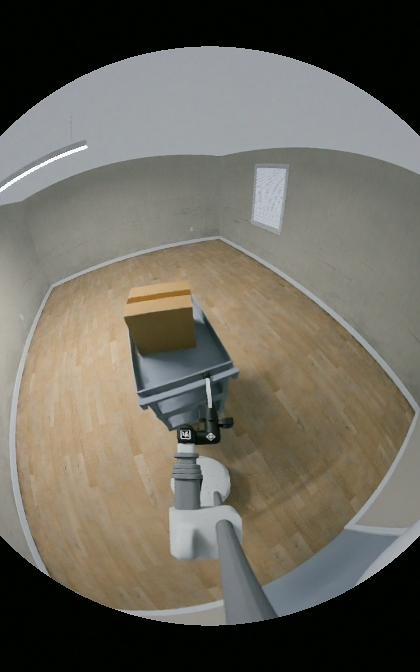

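Call:
move(blocking=false, cameras=[], r2={"joints":{"gripper_m":0.11}})

Call:
wait(seconds=1.5, cameras=["r2_wrist_camera"])

Call:
move(blocking=false, cameras=[], r2={"base":{"translate_m":-0.05,"strafe_m":-0.02},"pace":"slow"})

Call:
wait(seconds=1.5, cameras=["r2_wrist_camera"])

Call:
move(blocking=false, cameras=[], r2={"base":{"rotate_rad":0.29},"pace":"slow"})

Call:
wait(seconds=1.5, cameras=["r2_wrist_camera","r2_head_camera","r2_head_right_camera"])

Scene clock: 433.03 s.
move: r2 moving
r1: as last shown
r1.base_tilt: forward=-1.6 right=+1.3
r1.lidar_m: 0.83 0.88 1.07 2.40 2.52 2.08 2.02 2.13 2.41 2.30 1.08 0.88
r1.servo_current: wrist_yaw_rad=52(59) wrist_pitch_rad=39(52) wrist_roll_rad=39(59) gripper_m=46(46)
r1.wrist_depth_mm: - 135 - - - - - / - 120 142 - - - - / - 125 165 - - - - / 110 135 211 - - - - / 215 - - - - - - / 1499 1863 193 1708 187 1618 1618 / 1118 1118 1118 153 1098 1098 1205
r2.base_odometry: x=-3.256 y=-0.620 heading=-0.132
r2.turned_by_wheels: +0.000
r2.turned_by_imu: +0.000
r2.base_tilt: forward=-0.7 right=+0.1
r2.lidar_m: 0.38 0.39 2.76 2.17 2.12 1.57 1.19 1.19 1.25 1.91 2.60 0.50
r2.base_status: not commanded
r2.joint_positions: lift_m=+0.688 arm_m=+0.050 wrist_yaw_rad=+0.006 wrist_pitch_rad=+0.004 wrist_roll_rad=+1.569 gripper_m=+0.005
r2.joint_status: gripper_m moving
r2.measured_speeds: translate_m=+0.000 strafe_m=+0.000 rotate_rad=-0.001 lift_m=+0.000 arm_m=+0.000 wrist_yaw_rad=-0.030 wrist_pitch_rad=+0.000 wrist_roll_rad=+0.000
r2.motor_effort: lift_m=+21(21) arm_m=-3(4) wheel_0=+3(4) wheel_1=-5(5) wheel_2=+6(7)
r2.servo_current: wrist_yaw_rad=46(72) wrist_pitch_rad=39(46) wrist_roll_rad=39(52) gripper_m=78(78)
r2.hand_pose: x=+0.5098 y=-0.0858 z=+0.8649 quat_wxyz=(+0.708, +0.706, +0.003, +0.001) (m; r2's base frame)
r2.wrist_depth_mm: - - - - - 1661 1118 / - - - 215 - 1708 1160 / - - - 206 271 282 283 / - - - 195 255 1661 535 / - - - 186 242 820 - / - 424 187 175 181 - - / - 415 413 - 223 - -
pictures: none
No camera images: "cameras" was empty.

Scene clock: 434.53 s.
earlier move: r2 moving
r1.base_odometry: x=-1.146 y=+1.187 heading=-2.374
r1.turned_by_wheels: +0.000
r1.turned_by_imu: +0.000
r1.base_tilt: forward=-1.6 right=+1.3
r1.lidar_m: 0.81 0.87 1.08 2.41 2.46 2.12 2.01 2.14 2.42 2.28 1.11 0.86
r1.base_status: not commanded
r1.joint_positions: lift_m=+0.300 arm_m=+0.000 wrist_yaw_rad=+3.194 wrist_pitch_rad=+0.002 wrist_roll_rad=+0.000 gripper_m=+0.056
r1.joint_status: not commanded
r1.measured_speeds: all 0
r1.motor_effort: lift_m=+24(24) arm_m=-4(4) wheel_0=+0(1) wheel_1=+0(1) wheel_2=+0(0)
r1.servo_current: wrist_yaw_rad=52(59) wrist_pitch_rad=39(52) wrist_roll_rad=46(59) gripper_m=39(46)
r1.hand_pose: x=-0.1216 y=+0.0722 z=+0.4772 quat_wxyz=(-0.026, -0.001, +0.000, +1.000) (m; r1's base frame)
r1.wrist_depth_mm: - 135 - - - - - / - 120 142 - - - - / - 125 165 - - - - / 110 135 211 - - - - / 215 - - - - - - / 1537 1808 193 1756 187 1661 1618 / 1118 1138 1118 153 1098 1138 1182
r2.base_odometry: x=-3.257 y=-0.620 heading=-0.132
r2.turned_by_wheels: +0.000
r2.turned_by_imu: +0.000
r2.base_tilt: forward=-0.7 right=+0.1
r2.lidar_m: 0.39 0.39 2.72 2.17 2.13 1.58 1.20 1.18 1.29 1.94 2.63 0.52
r2.base_status: not commanded
r2.joint_positions: lift_m=+0.688 arm_m=+0.050 wrist_yaw_rad=+0.001 wrist_pitch_rad=+0.004 wrist_roll_rad=+1.569 gripper_m=+0.110
r2.joint_status: gripper_m moving
r2.measured_speeds: all 0
r2.motor_effort: lift_m=+19(21) arm_m=-4(4) wheel_0=+3(4) wheel_1=-5(5) wheel_2=+4(7)
r2.servo_current: wrist_yaw_rad=52(72) wrist_pitch_rad=46(46) wrist_roll_rad=46(59) gripper_m=46(137)
r2.hand_pose: x=+0.5094 y=-0.0872 z=+0.8650 quat_wxyz=(+0.708, +0.706, +0.002, -0.001) (m; r2's base frame)
r2.wrist_depth_mm: - - - - - 1661 1160 / - - - 229 - 1708 1205 / - - - 238 281 291 293 / - - - 207 266 1708 1138 / - - - 196 252 788 - / - - 202 182 193 - - / - 424 424 - 229 723 -
wait: 1.50 s; no rest
pictures: r2_wrist_camera
Images, in order (width x height): r2_wrist_camera 616x392.

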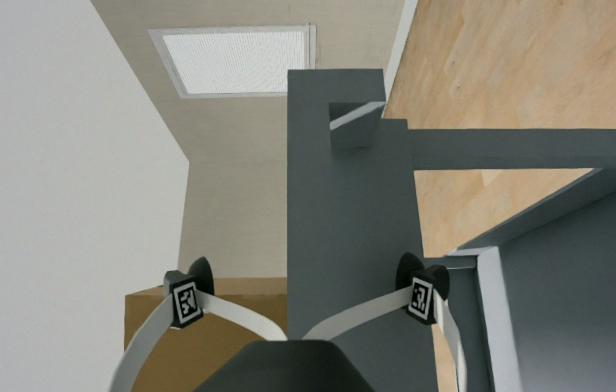

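Scene clock: 435.03 s.
earlier move: r2 done
move: r2 moving
r1: as last shown
r1.lidar_m: 0.81 0.86 1.09 2.40 2.49 2.10 2.01 2.11 2.40 2.30 1.10 0.87
r1.motor_effort: lift_m=+24(24) arm_m=-4(4) wheel_0=+0(1) wheel_1=+0(0) wheel_2=+0(0)
r1.servo_current: wrist_yaw_rad=52(59) wrist_pitch_rad=39(46) wrist_roll_rad=39(52) gripper_m=39(46)
r1.wrist_depth_mm: - 135 - - - - - / - 120 142 - - - - / - 125 165 - - - - / 110 135 210 - - - - / 215 - - - - - - / 1499 1808 194 1808 187 1708 1618 / 1118 1118 1118 153 1098 1118 1182
r2.base_odometry: x=-3.270 y=-0.623 heading=-0.132
r2.turned_by_wheels: +0.000
r2.turned_by_imu: +0.000
r2.base_tilt: forward=-0.7 right=+0.1
r2.lidar_m: 0.41 0.41 2.72 2.16 2.13 1.54 1.15 1.16 1.27 1.89 2.62 0.50
r2.base_status: translate_m moving; strafe_m moving
r2.joint_positions: lift_m=+0.688 arm_m=+0.050 wrist_yaw_rad=+0.001 wrist_pitch_rad=+0.004 wrist_roll_rad=+1.569 gripper_m=+0.110
r2.joint_status: all done
r2.measured_speeds: translate_m=-0.048 strafe_m=-0.019 rotate_rad=+0.001 lift_m=+0.000 arm_m=+0.000 wrist_yaw_rad=+0.000 wrist_pitch_rad=+0.000 wrist_roll_rad=+0.000
r2.motor_effort: lift_m=+19(19) arm_m=-4(4) wheel_0=-3(8) wheel_1=-8(10) wheel_2=+8(10)
r2.servo_current: wrist_yaw_rad=59(59) wrist_pitch_rad=39(46) wrist_roll_rad=46(52) gripper_m=52(59)
r2.hand_pose: x=+0.5094 y=-0.0872 z=+0.8650 quat_wxyz=(+0.708, +0.706, +0.002, -0.001) (m; r2's base frame)
r2.wrist_depth_mm: - - - - - 1708 1160 / - - - - - 1661 1182 / - - - 238 294 300 300 / - - - 277 278 1618 492 / - - - 208 260 788 - / - - 200 195 198 - - / - 436 430 - 240 732 -
pictures: none
No camera images: "cameras" was empty.

Scene clock: 436.23 s.
earlier move: r2 done
r1.base_odometry: x=-1.146 y=+1.187 heading=-2.374
r1.turned_by_wheels: +0.000
r1.turned_by_imu: +0.000
r1.base_tilt: forward=-1.6 right=+1.3
r1.lidar_m: 0.83 0.87 1.11 2.41 2.51 2.11 2.01 2.14 2.40 2.31 1.07 0.86
r1.base_status: not commanded
r1.joint_positions: lift_m=+0.300 arm_m=+0.000 wrist_yaw_rad=+3.194 wrist_pitch_rad=+0.002 wrist_roll_rad=+0.000 gripper_m=+0.056
r1.joint_status: not commanded
r1.measured_speeds: all 0
r1.motor_effort: lift_m=+24(24) arm_m=-4(4) wheel_0=+0(1) wheel_1=+0(0) wheel_2=+0(0)
r1.servo_current: wrist_yaw_rad=52(65) wrist_pitch_rad=46(46) wrist_roll_rad=46(65) gripper_m=39(46)
r1.hand_pose: x=-0.1216 y=+0.0722 z=+0.4772 quat_wxyz=(-0.026, -0.001, +0.000, +1.000) (m; r1's base frame)
r1.wrist_depth_mm: - 135 - - - - - / - 120 142 - - - - / - 125 165 - - - - / 110 136 211 - - - - / 216 - - - - - - / 1499 1808 194 1756 187 1661 1618 / 1138 1118 1118 153 1098 1118 1182
r2.base_odometry: x=-3.308 y=-0.633 heading=-0.132
r2.turned_by_wheels: +0.000
r2.turned_by_imu: +0.000
r2.base_tilt: forward=-0.7 right=+0.1
r2.lidar_m: 0.45 0.44 2.74 2.16 2.11 1.48 1.12 1.12 1.24 1.81 2.62 0.56
r2.base_status: done
r2.joint_positions: lift_m=+0.688 arm_m=+0.050 wrist_yaw_rad=+0.001 wrist_pitch_rad=+0.004 wrist_roll_rad=+1.569 gripper_m=+0.110
r2.joint_status: all done
r2.measured_speeds: all 0
r2.motor_effort: lift_m=+19(19) arm_m=-4(4) wheel_0=-4(9) wheel_1=-5(10) wheel_2=+5(10)
r2.servo_current: wrist_yaw_rad=46(65) wrist_pitch_rad=39(52) wrist_roll_rad=46(52) gripper_m=52(59)
r2.hand_pose: x=+0.5094 y=-0.0872 z=+0.8650 quat_wxyz=(+0.708, +0.706, +0.002, -0.001) (m; r2's base frame)
r2.wrist_depth_mm: - - - - - 1708 1182 / - - - - - 1708 1182 / - - - 279 - 1618 1205 / - - - 322 325 1537 449 / - - - 300 306 866 - / - - 198 236 191 - - / - 473 469 - - 788 -
wait: 1.20 of 1.5 s (r2 has come to rest)
pictures: r2_wrist_camera
Images, in order (width x height): r2_wrist_camera 616x392.

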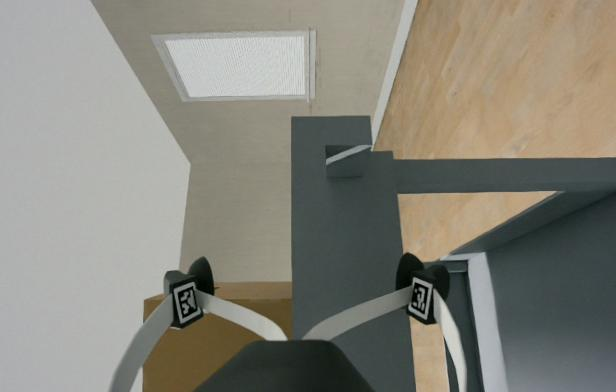

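Scene clock: 436.73 s.
move: r2 moving
r1: as last shown
r1.lidar_m: 0.83 0.84 1.08 2.40 2.51 2.12 2.03 2.13 2.40 2.30 1.11 0.85
r1.servo_current: wrist_yaw_rad=52(59) wrist_pitch_rad=46(46) wrist_roll_rad=46(59) gripper_m=46(46)
r1.wrist_depth_mm: - 135 - - - - - / - 120 142 - - - - / - 125 165 - - - - / 110 135 211 - - - - / 215 - - - - - - / 1499 1756 195 1756 187 1708 1618 / 1118 1098 1118 153 1098 1118 1182
r2.base_odometry: x=-3.309 y=-0.633 heading=-0.006
r2.turned_by_wheels: +0.126
r2.turned_by_imu: +0.122
r2.base_tilt: forward=-0.7 right=+0.1
r2.lidar_m: 0.42 0.45 2.51 2.14 2.12 1.38 1.13 1.14 1.26 2.18 2.63 0.51
r2.base_status: rotate_rad moving
r2.joint_positions: lift_m=+0.688 arm_m=+0.050 wrist_yaw_rad=+0.001 wrist_pitch_rad=+0.004 wrist_roll_rad=+1.569 gripper_m=+0.110
r2.joint_status: not commanded
r2.measured_speeds: translate_m=+0.001 strafe_m=+0.000 rotate_rad=+0.488 lift_m=+0.000 arm_m=+0.000 wrist_yaw_rad=+0.000 wrist_pitch_rad=+0.000 wrist_roll_rad=+0.000
r2.motor_effort: lift_m=+19(19) arm_m=-4(4) wheel_0=-5(8) wheel_1=-7(9) wheel_2=-9(9)
r2.servo_current: wrist_yaw_rad=46(52) wrist_pitch_rad=33(46) wrist_roll_rad=52(59) gripper_m=46(59)
r2.hand_pose: x=+0.5094 y=-0.0872 z=+0.8650 quat_wxyz=(+0.708, +0.706, +0.002, -0.001) (m; r2's base frame)
r2.wrist_depth_mm: - - - - - 1708 1160 / - - - 270 310 315 319 / - - - 237 300 1618 492 / - - - 283 289 854 - / - - 473 276 274 878 - / - - 198 212 193 - - / - 473 473 - 260 788 -
pictures: none
No camera images: "cameras" was empty.

Scene clock: 437.60 s.
earlier move: r2 done
r1.base_odometry: x=-1.146 y=+1.187 heading=-2.374
r1.turned_by_wheels: +0.000
r1.turned_by_imu: +0.000
r1.base_tilt: forward=-1.6 right=+1.3
r1.lidar_m: 0.79 0.88 1.09 2.40 2.51 2.10 2.02 2.12 2.42 2.30 1.08 0.87
r1.base_status: not commanded
r1.joint_positions: lift_m=+0.300 arm_m=+0.000 wrist_yaw_rad=+3.194 wrist_pitch_rad=+0.002 wrist_roll_rad=+0.000 gripper_m=+0.056
r1.joint_status: not commanded
r1.measured_speeds: all 0
r1.motor_effort: lift_m=+24(24) arm_m=-4(4) wheel_0=+0(1) wheel_1=+1(1) wheel_2=+0(0)
r1.servo_current: wrist_yaw_rad=52(65) wrist_pitch_rad=39(52) wrist_roll_rad=46(65) gripper_m=39(46)
r1.hand_pose: x=-0.1216 y=+0.0722 z=+0.4772 quat_wxyz=(-0.026, -0.001, +0.000, +1.000) (m; r1's base frame)
r1.wrist_depth_mm: - 135 - - - - - / - 120 142 - - - - / - 125 165 - - - - / 110 135 211 - - - - / 216 - - - - - - / 1464 1863 194 1756 187 1708 1661 / 1118 1098 1118 153 1118 1098 1182
r2.base_odometry: x=-3.308 y=-0.633 heading=+0.157
r2.turned_by_wheels: +0.163
r2.turned_by_imu: +0.159
r2.base_tilt: forward=-0.7 right=+0.1
r2.lidar_m: 0.43 3.52 2.30 2.09 1.94 1.25 1.13 1.14 1.44 2.63 2.63 0.49
r2.base_status: done
r2.joint_positions: lift_m=+0.688 arm_m=+0.050 wrist_yaw_rad=+0.001 wrist_pitch_rad=+0.004 wrist_roll_rad=+1.569 gripper_m=+0.110
r2.joint_status: not commanded
r2.measured_speeds: all 0
r2.motor_effort: lift_m=+19(19) arm_m=-4(4) wheel_0=-5(10) wheel_1=-6(9) wheel_2=-7(9)
r2.servo_current: wrist_yaw_rad=46(52) wrist_pitch_rad=46(52) wrist_roll_rad=39(59) gripper_m=46(59)
r2.hand_pose: x=+0.5094 y=-0.0872 z=+0.8650 quat_wxyz=(+0.708, +0.706, +0.002, -0.001) (m; r2's base frame)
r2.wrist_depth_mm: - - - 254 255 1661 1229 / - - - 191 252 1661 - / - - 452 189 250 842 - / - - 459 186 247 854 - / - - 469 186 244 - - / - - 200 183 193 - - / - - 492 - 241 1756 -
wait: 0.87 of 1.5 s (r2 has come to rest)
pictures: r2_head_camera, r2_head_right_camera, r2_wrist_camera
Images, in order (width x height): r2_head_camera 420x560, r2_head_right_camera 420x672, r2_wrist_camera 616x392.

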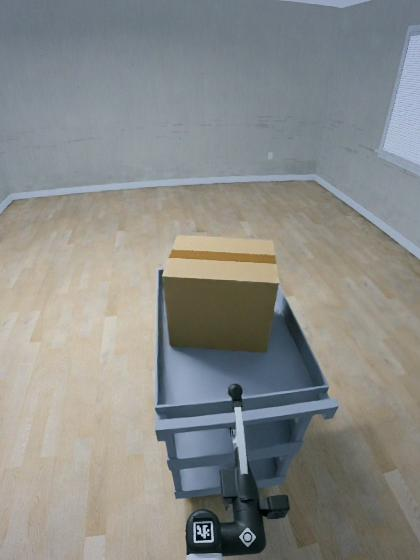

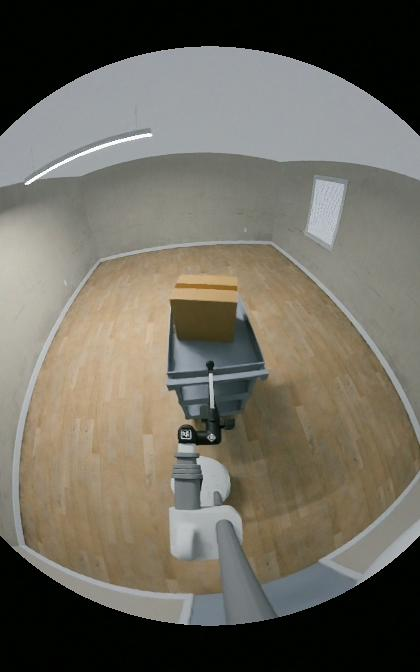

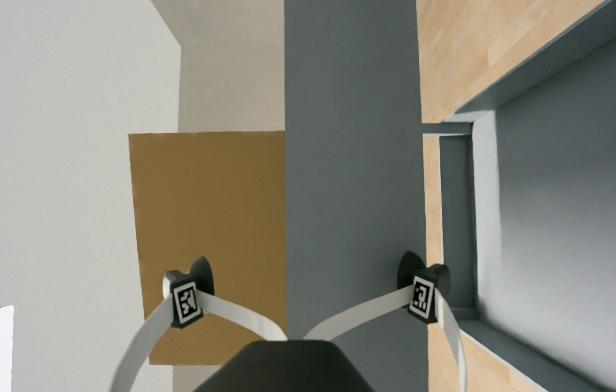

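Call:
move(blocking=false, cameras=[], r2={"joints":{"gripper_m":-0.02}})

Call:
wait(seconds=1.5, cameras=[])

Call:
move(blocking=false, cameras=[], r2={"base":{"translate_m":0.22,"strafe_m":0.0},"pace":"slow"})

Call:
wait(seconds=3.5, cameras=["r2_head_camera"])

Scene clock: 494.07 s.
move: r2 moving
r1: as last shown
r1.lidar_m: 0.80 0.85 1.11 2.41 2.52 2.10 2.04 2.10 2.39 2.31 1.07 0.86
r1.motor_effort: lift_m=+24(24) arm_m=-4(4) wheel_0=+0(0) wheel_1=+0(1) wheel_2=+0(0)
r1.servo_current: wrist_yaw_rad=39(65) wrist_pitch_rad=46(46) wrist_roll_rad=39(59) gripper_m=39(39)
r1.wrist_depth_mm: - 134 - - - - - / - 120 142 - - - - / - 124 165 - - - - / 110 136 211 - - - - / 215 - - - - - - / 1499 1808 194 1863 187 1661 1708 / 1118 1098 1118 154 1078 1118 1205
r2.base_odometry: x=-3.308 y=-0.633 heading=+0.157
r2.turned_by_wheels: +0.000
r2.turned_by_imu: +0.000
r2.base_tilt: forward=-0.7 right=+0.1
r2.lidar_m: 0.45 3.49 2.30 2.12 1.90 1.25 1.13 1.15 1.48 2.62 2.67 0.47
r2.base_status: not commanded
r2.joint_positions: lift_m=+0.688 arm_m=+0.050 wrist_yaw_rad=+0.001 wrist_pitch_rad=+0.004 wrist_roll_rad=+1.569 gripper_m=+0.094
r2.joint_status: gripper_m moving
r2.measured_speeds: translate_m=+0.000 strafe_m=+0.000 rotate_rad=+0.000 lift_m=+0.000 arm_m=+0.000 wrist_yaw_rad=-0.002 wrist_pitch_rad=+0.000 wrist_roll_rad=+0.000
r2.motor_effort: lift_m=+19(19) arm_m=-4(4) wheel_0=-6(6) wheel_1=-6(6) wheel_2=-7(8)
r2.servo_current: wrist_yaw_rad=33(52) wrist_pitch_rad=46(46) wrist_roll_rad=39(52) gripper_m=104(143)
r2.hand_pose: x=+0.5094 y=-0.0872 z=+0.8650 quat_wxyz=(+0.708, +0.706, +0.002, -0.001) (m; r2's base frame)
r2.wrist_depth_mm: - - - 193 255 1708 1160 / - - - 191 252 1708 - / - - 452 189 250 842 - / - 462 459 188 246 842 - / - - 466 185 245 842 - / - - 195 183 197 - - / - - 492 - 241 1708 -
pictures: none
No camera images: "cameras" was empty.

Scene clock: 495.57 s.
earlier move: r2 moving
r1.base_odometry: x=-1.146 y=+1.187 heading=-2.374
r1.turned_by_wheels: +0.000
r1.turned_by_imu: +0.000
r1.base_tilt: forward=-1.6 right=+1.2
r1.lidar_m: 0.83 0.86 1.12 2.40 2.51 2.12 2.02 2.13 2.38 2.29 1.10 0.86
r1.base_status: not commanded
r1.joint_positions: lift_m=+0.300 arm_m=+0.000 wrist_yaw_rad=+3.194 wrist_pitch_rad=+0.002 wrist_roll_rad=+0.000 gripper_m=+0.056
r1.joint_status: not commanded
r1.measured_speeds: all 0
r1.motor_effort: lift_m=+24(24) arm_m=-4(4) wheel_0=+0(1) wheel_1=+0(1) wheel_2=+0(0)
r1.servo_current: wrist_yaw_rad=52(72) wrist_pitch_rad=46(46) wrist_roll_rad=52(72) gripper_m=39(46)
r1.hand_pose: x=-0.1216 y=+0.0722 z=+0.4772 quat_wxyz=(-0.026, -0.001, +0.000, +1.000) (m; r1's base frame)
r1.wrist_depth_mm: - 135 - - - - - / - 120 142 - - - - / - 125 165 - - - - / 109 135 211 - - - - / 216 - - - - - - / 1499 1756 193 1756 187 1708 1661 / 1098 1098 1118 153 1098 1138 1160
r2.base_odometry: x=-3.308 y=-0.633 heading=+0.157
r2.turned_by_wheels: +0.000
r2.turned_by_imu: +0.001
r2.base_tilt: forward=-0.7 right=+0.0
r2.lidar_m: 0.43 3.47 2.32 2.12 1.91 1.23 1.14 1.15 1.45 2.64 2.66 0.49
r2.base_status: not commanded
r2.joint_positions: lift_m=+0.688 arm_m=+0.050 wrist_yaw_rad=+0.000 wrist_pitch_rad=+0.004 wrist_roll_rad=+1.569 gripper_m=-0.019
r2.joint_status: gripper_m moving
r2.measured_speeds: all 0
r2.motor_effort: lift_m=+19(19) arm_m=-4(4) wheel_0=-5(6) wheel_1=-5(6) wheel_2=-4(8)
r2.servo_current: wrist_yaw_rad=52(59) wrist_pitch_rad=46(52) wrist_roll_rad=39(65) gripper_m=104(228)
r2.hand_pose: x=+0.5093 y=-0.0875 z=+0.8650 quat_wxyz=(+0.708, +0.706, +0.001, -0.001) (m; r2's base frame)
r2.wrist_depth_mm: - - - 181 244 1661 1160 / - - - 179 241 1464 - / - - 439 178 239 842 - / - 455 445 236 236 842 - / - - 459 175 236 831 - / - - 188 175 180 - - / - - 484 - 232 1618 -
wait: 1.50 s; no rest
pictures: none
No camera images: "cameras" was empty.

Scene clock: 496.07 s.
earlier move: r2 done
move: r2 moving
r1: as last shown
r1.base_tilt: forward=-1.6 right=+1.3
r1.lidar_m: 0.82 0.85 1.10 2.40 2.52 2.10 1.99 2.14 2.39 2.31 1.11 0.88
r1.motor_effort: lift_m=+24(24) arm_m=-4(4) wheel_0=+0(1) wheel_1=+0(0) wheel_2=+0(0)
r1.servo_current: wrist_yaw_rad=33(59) wrist_pitch_rad=39(46) wrist_roll_rad=46(65) gripper_m=39(46)
r1.wrist_depth_mm: - 135 - - - - - / - 120 142 - - - - / - 125 166 - - - - / 110 135 210 - - - - / 216 - - - - - - / 1464 1756 194 1756 187 1661 1661 / 1118 1118 1098 153 1098 1118 1182
r2.base_odometry: x=-3.296 y=-0.631 heading=+0.157
r2.turned_by_wheels: +0.000
r2.turned_by_imu: +0.000
r2.base_tilt: forward=-0.6 right=+0.1
r2.lidar_m: 0.41 3.49 2.33 2.11 1.93 1.24 1.14 1.17 1.48 2.61 2.65 0.49
r2.base_status: translate_m moving; strafe_m moving
r2.joint_positions: lift_m=+0.688 arm_m=+0.050 wrist_yaw_rad=+0.000 wrist_pitch_rad=+0.004 wrist_roll_rad=+1.569 gripper_m=-0.019
r2.joint_status: all done
r2.measured_speeds: translate_m=+0.051 strafe_m=-0.001 rotate_rad=+0.003 lift_m=+0.000 arm_m=+0.000 wrist_yaw_rad=+0.000 wrist_pitch_rad=+0.000 wrist_roll_rad=+0.000
r2.motor_effort: lift_m=+19(19) arm_m=-3(4) wheel_0=+7(11) wheel_1=+8(8) wheel_2=-12(14)
r2.servo_current: wrist_yaw_rad=52(52) wrist_pitch_rad=46(52) wrist_roll_rad=39(52) gripper_m=78(111)
r2.hand_pose: x=+0.5092 y=-0.0875 z=+0.8650 quat_wxyz=(+0.708, +0.706, +0.001, -0.001) (m; r2's base frame)
r2.wrist_depth_mm: - - - 179 241 1661 1138 / - - - 177 238 1661 - / - - 439 176 236 820 - / - 449 445 233 235 854 - / - 459 455 172 232 831 - / - - 189 171 179 - - / - - 477 - 229 1661 -
pictures: none
No camera images: "cameras" was empty.

Scene clock: 499.07 s.
earlier move: r2 done
r1.base_odometry: x=-1.146 y=+1.187 heading=-2.374
r1.turned_by_wheels: +0.000
r1.turned_by_imu: +0.000
r1.base_tilt: forward=-1.6 right=+1.3
r1.lidar_m: 0.83 0.87 1.07 2.40 2.51 2.11 2.02 2.13 2.41 2.30 1.11 0.86
r1.base_status: not commanded
r1.joint_positions: lift_m=+0.300 arm_m=+0.000 wrist_yaw_rad=+3.194 wrist_pitch_rad=+0.002 wrist_roll_rad=+0.000 gripper_m=+0.056
r1.joint_status: not commanded
r1.measured_speeds: all 0
r1.motor_effort: lift_m=+24(24) arm_m=-4(4) wheel_0=+0(1) wheel_1=+0(1) wheel_2=+0(0)
r1.servo_current: wrist_yaw_rad=33(65) wrist_pitch_rad=33(52) wrist_roll_rad=46(78) gripper_m=39(52)
r1.hand_pose: x=-0.1216 y=+0.0722 z=+0.4772 quat_wxyz=(-0.026, -0.001, +0.000, +1.000) (m; r1's base frame)
r1.wrist_depth_mm: - 135 - - - - - / - 120 142 - - - - / - 125 165 - - - - / 110 136 211 - - - - / 215 - - - - - - / 1499 1808 194 1708 187 1661 1618 / 1098 1098 1138 153 1098 1138 1205
r2.base_odometry: x=-3.091 y=-0.599 heading=+0.157
r2.turned_by_wheels: +0.000
r2.turned_by_imu: +0.000
r2.base_tilt: forward=-0.7 right=+0.1
r2.lidar_m: 0.42 3.57 2.32 2.15 2.16 1.50 1.33 1.36 1.72 2.59 2.65 0.48
r2.base_status: done
r2.joint_positions: lift_m=+0.688 arm_m=+0.050 wrist_yaw_rad=-0.002 wrist_pitch_rad=+0.004 wrist_roll_rad=+1.569 gripper_m=-0.019
r2.joint_status: all done
r2.measured_speeds: all 0
r2.motor_effort: lift_m=+19(19) arm_m=+4(4) wheel_0=+4(11) wheel_1=+5(9) wheel_2=-8(16)
r2.servo_current: wrist_yaw_rad=52(52) wrist_pitch_rad=39(52) wrist_roll_rad=46(59) gripper_m=78(111)
r2.hand_pose: x=+0.5091 y=-0.0879 z=+0.8650 quat_wxyz=(+0.708, +0.706, +0.001, -0.002) (m; r2's base frame)
r2.wrist_depth_mm: - - - 172 232 1618 492 / - - - 172 233 798 - / - 433 433 171 232 842 - / - 449 449 231 233 842 - / - 462 459 171 232 820 - / - - 187 171 180 - - / - - 488 - 231 1708 496
wait: 3.00 of 3.5 s (r2 has come to rest)
pictures: r2_head_camera
Images, in order (width x height): r2_head_camera 420x560.

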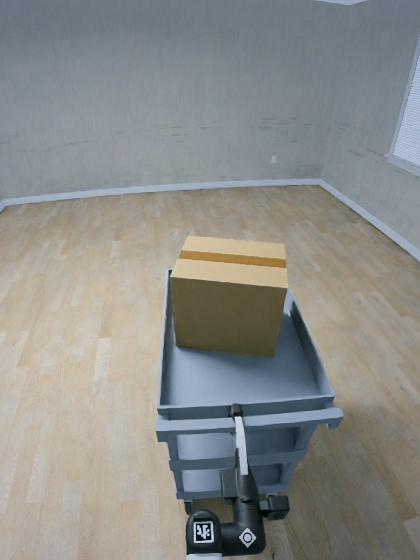

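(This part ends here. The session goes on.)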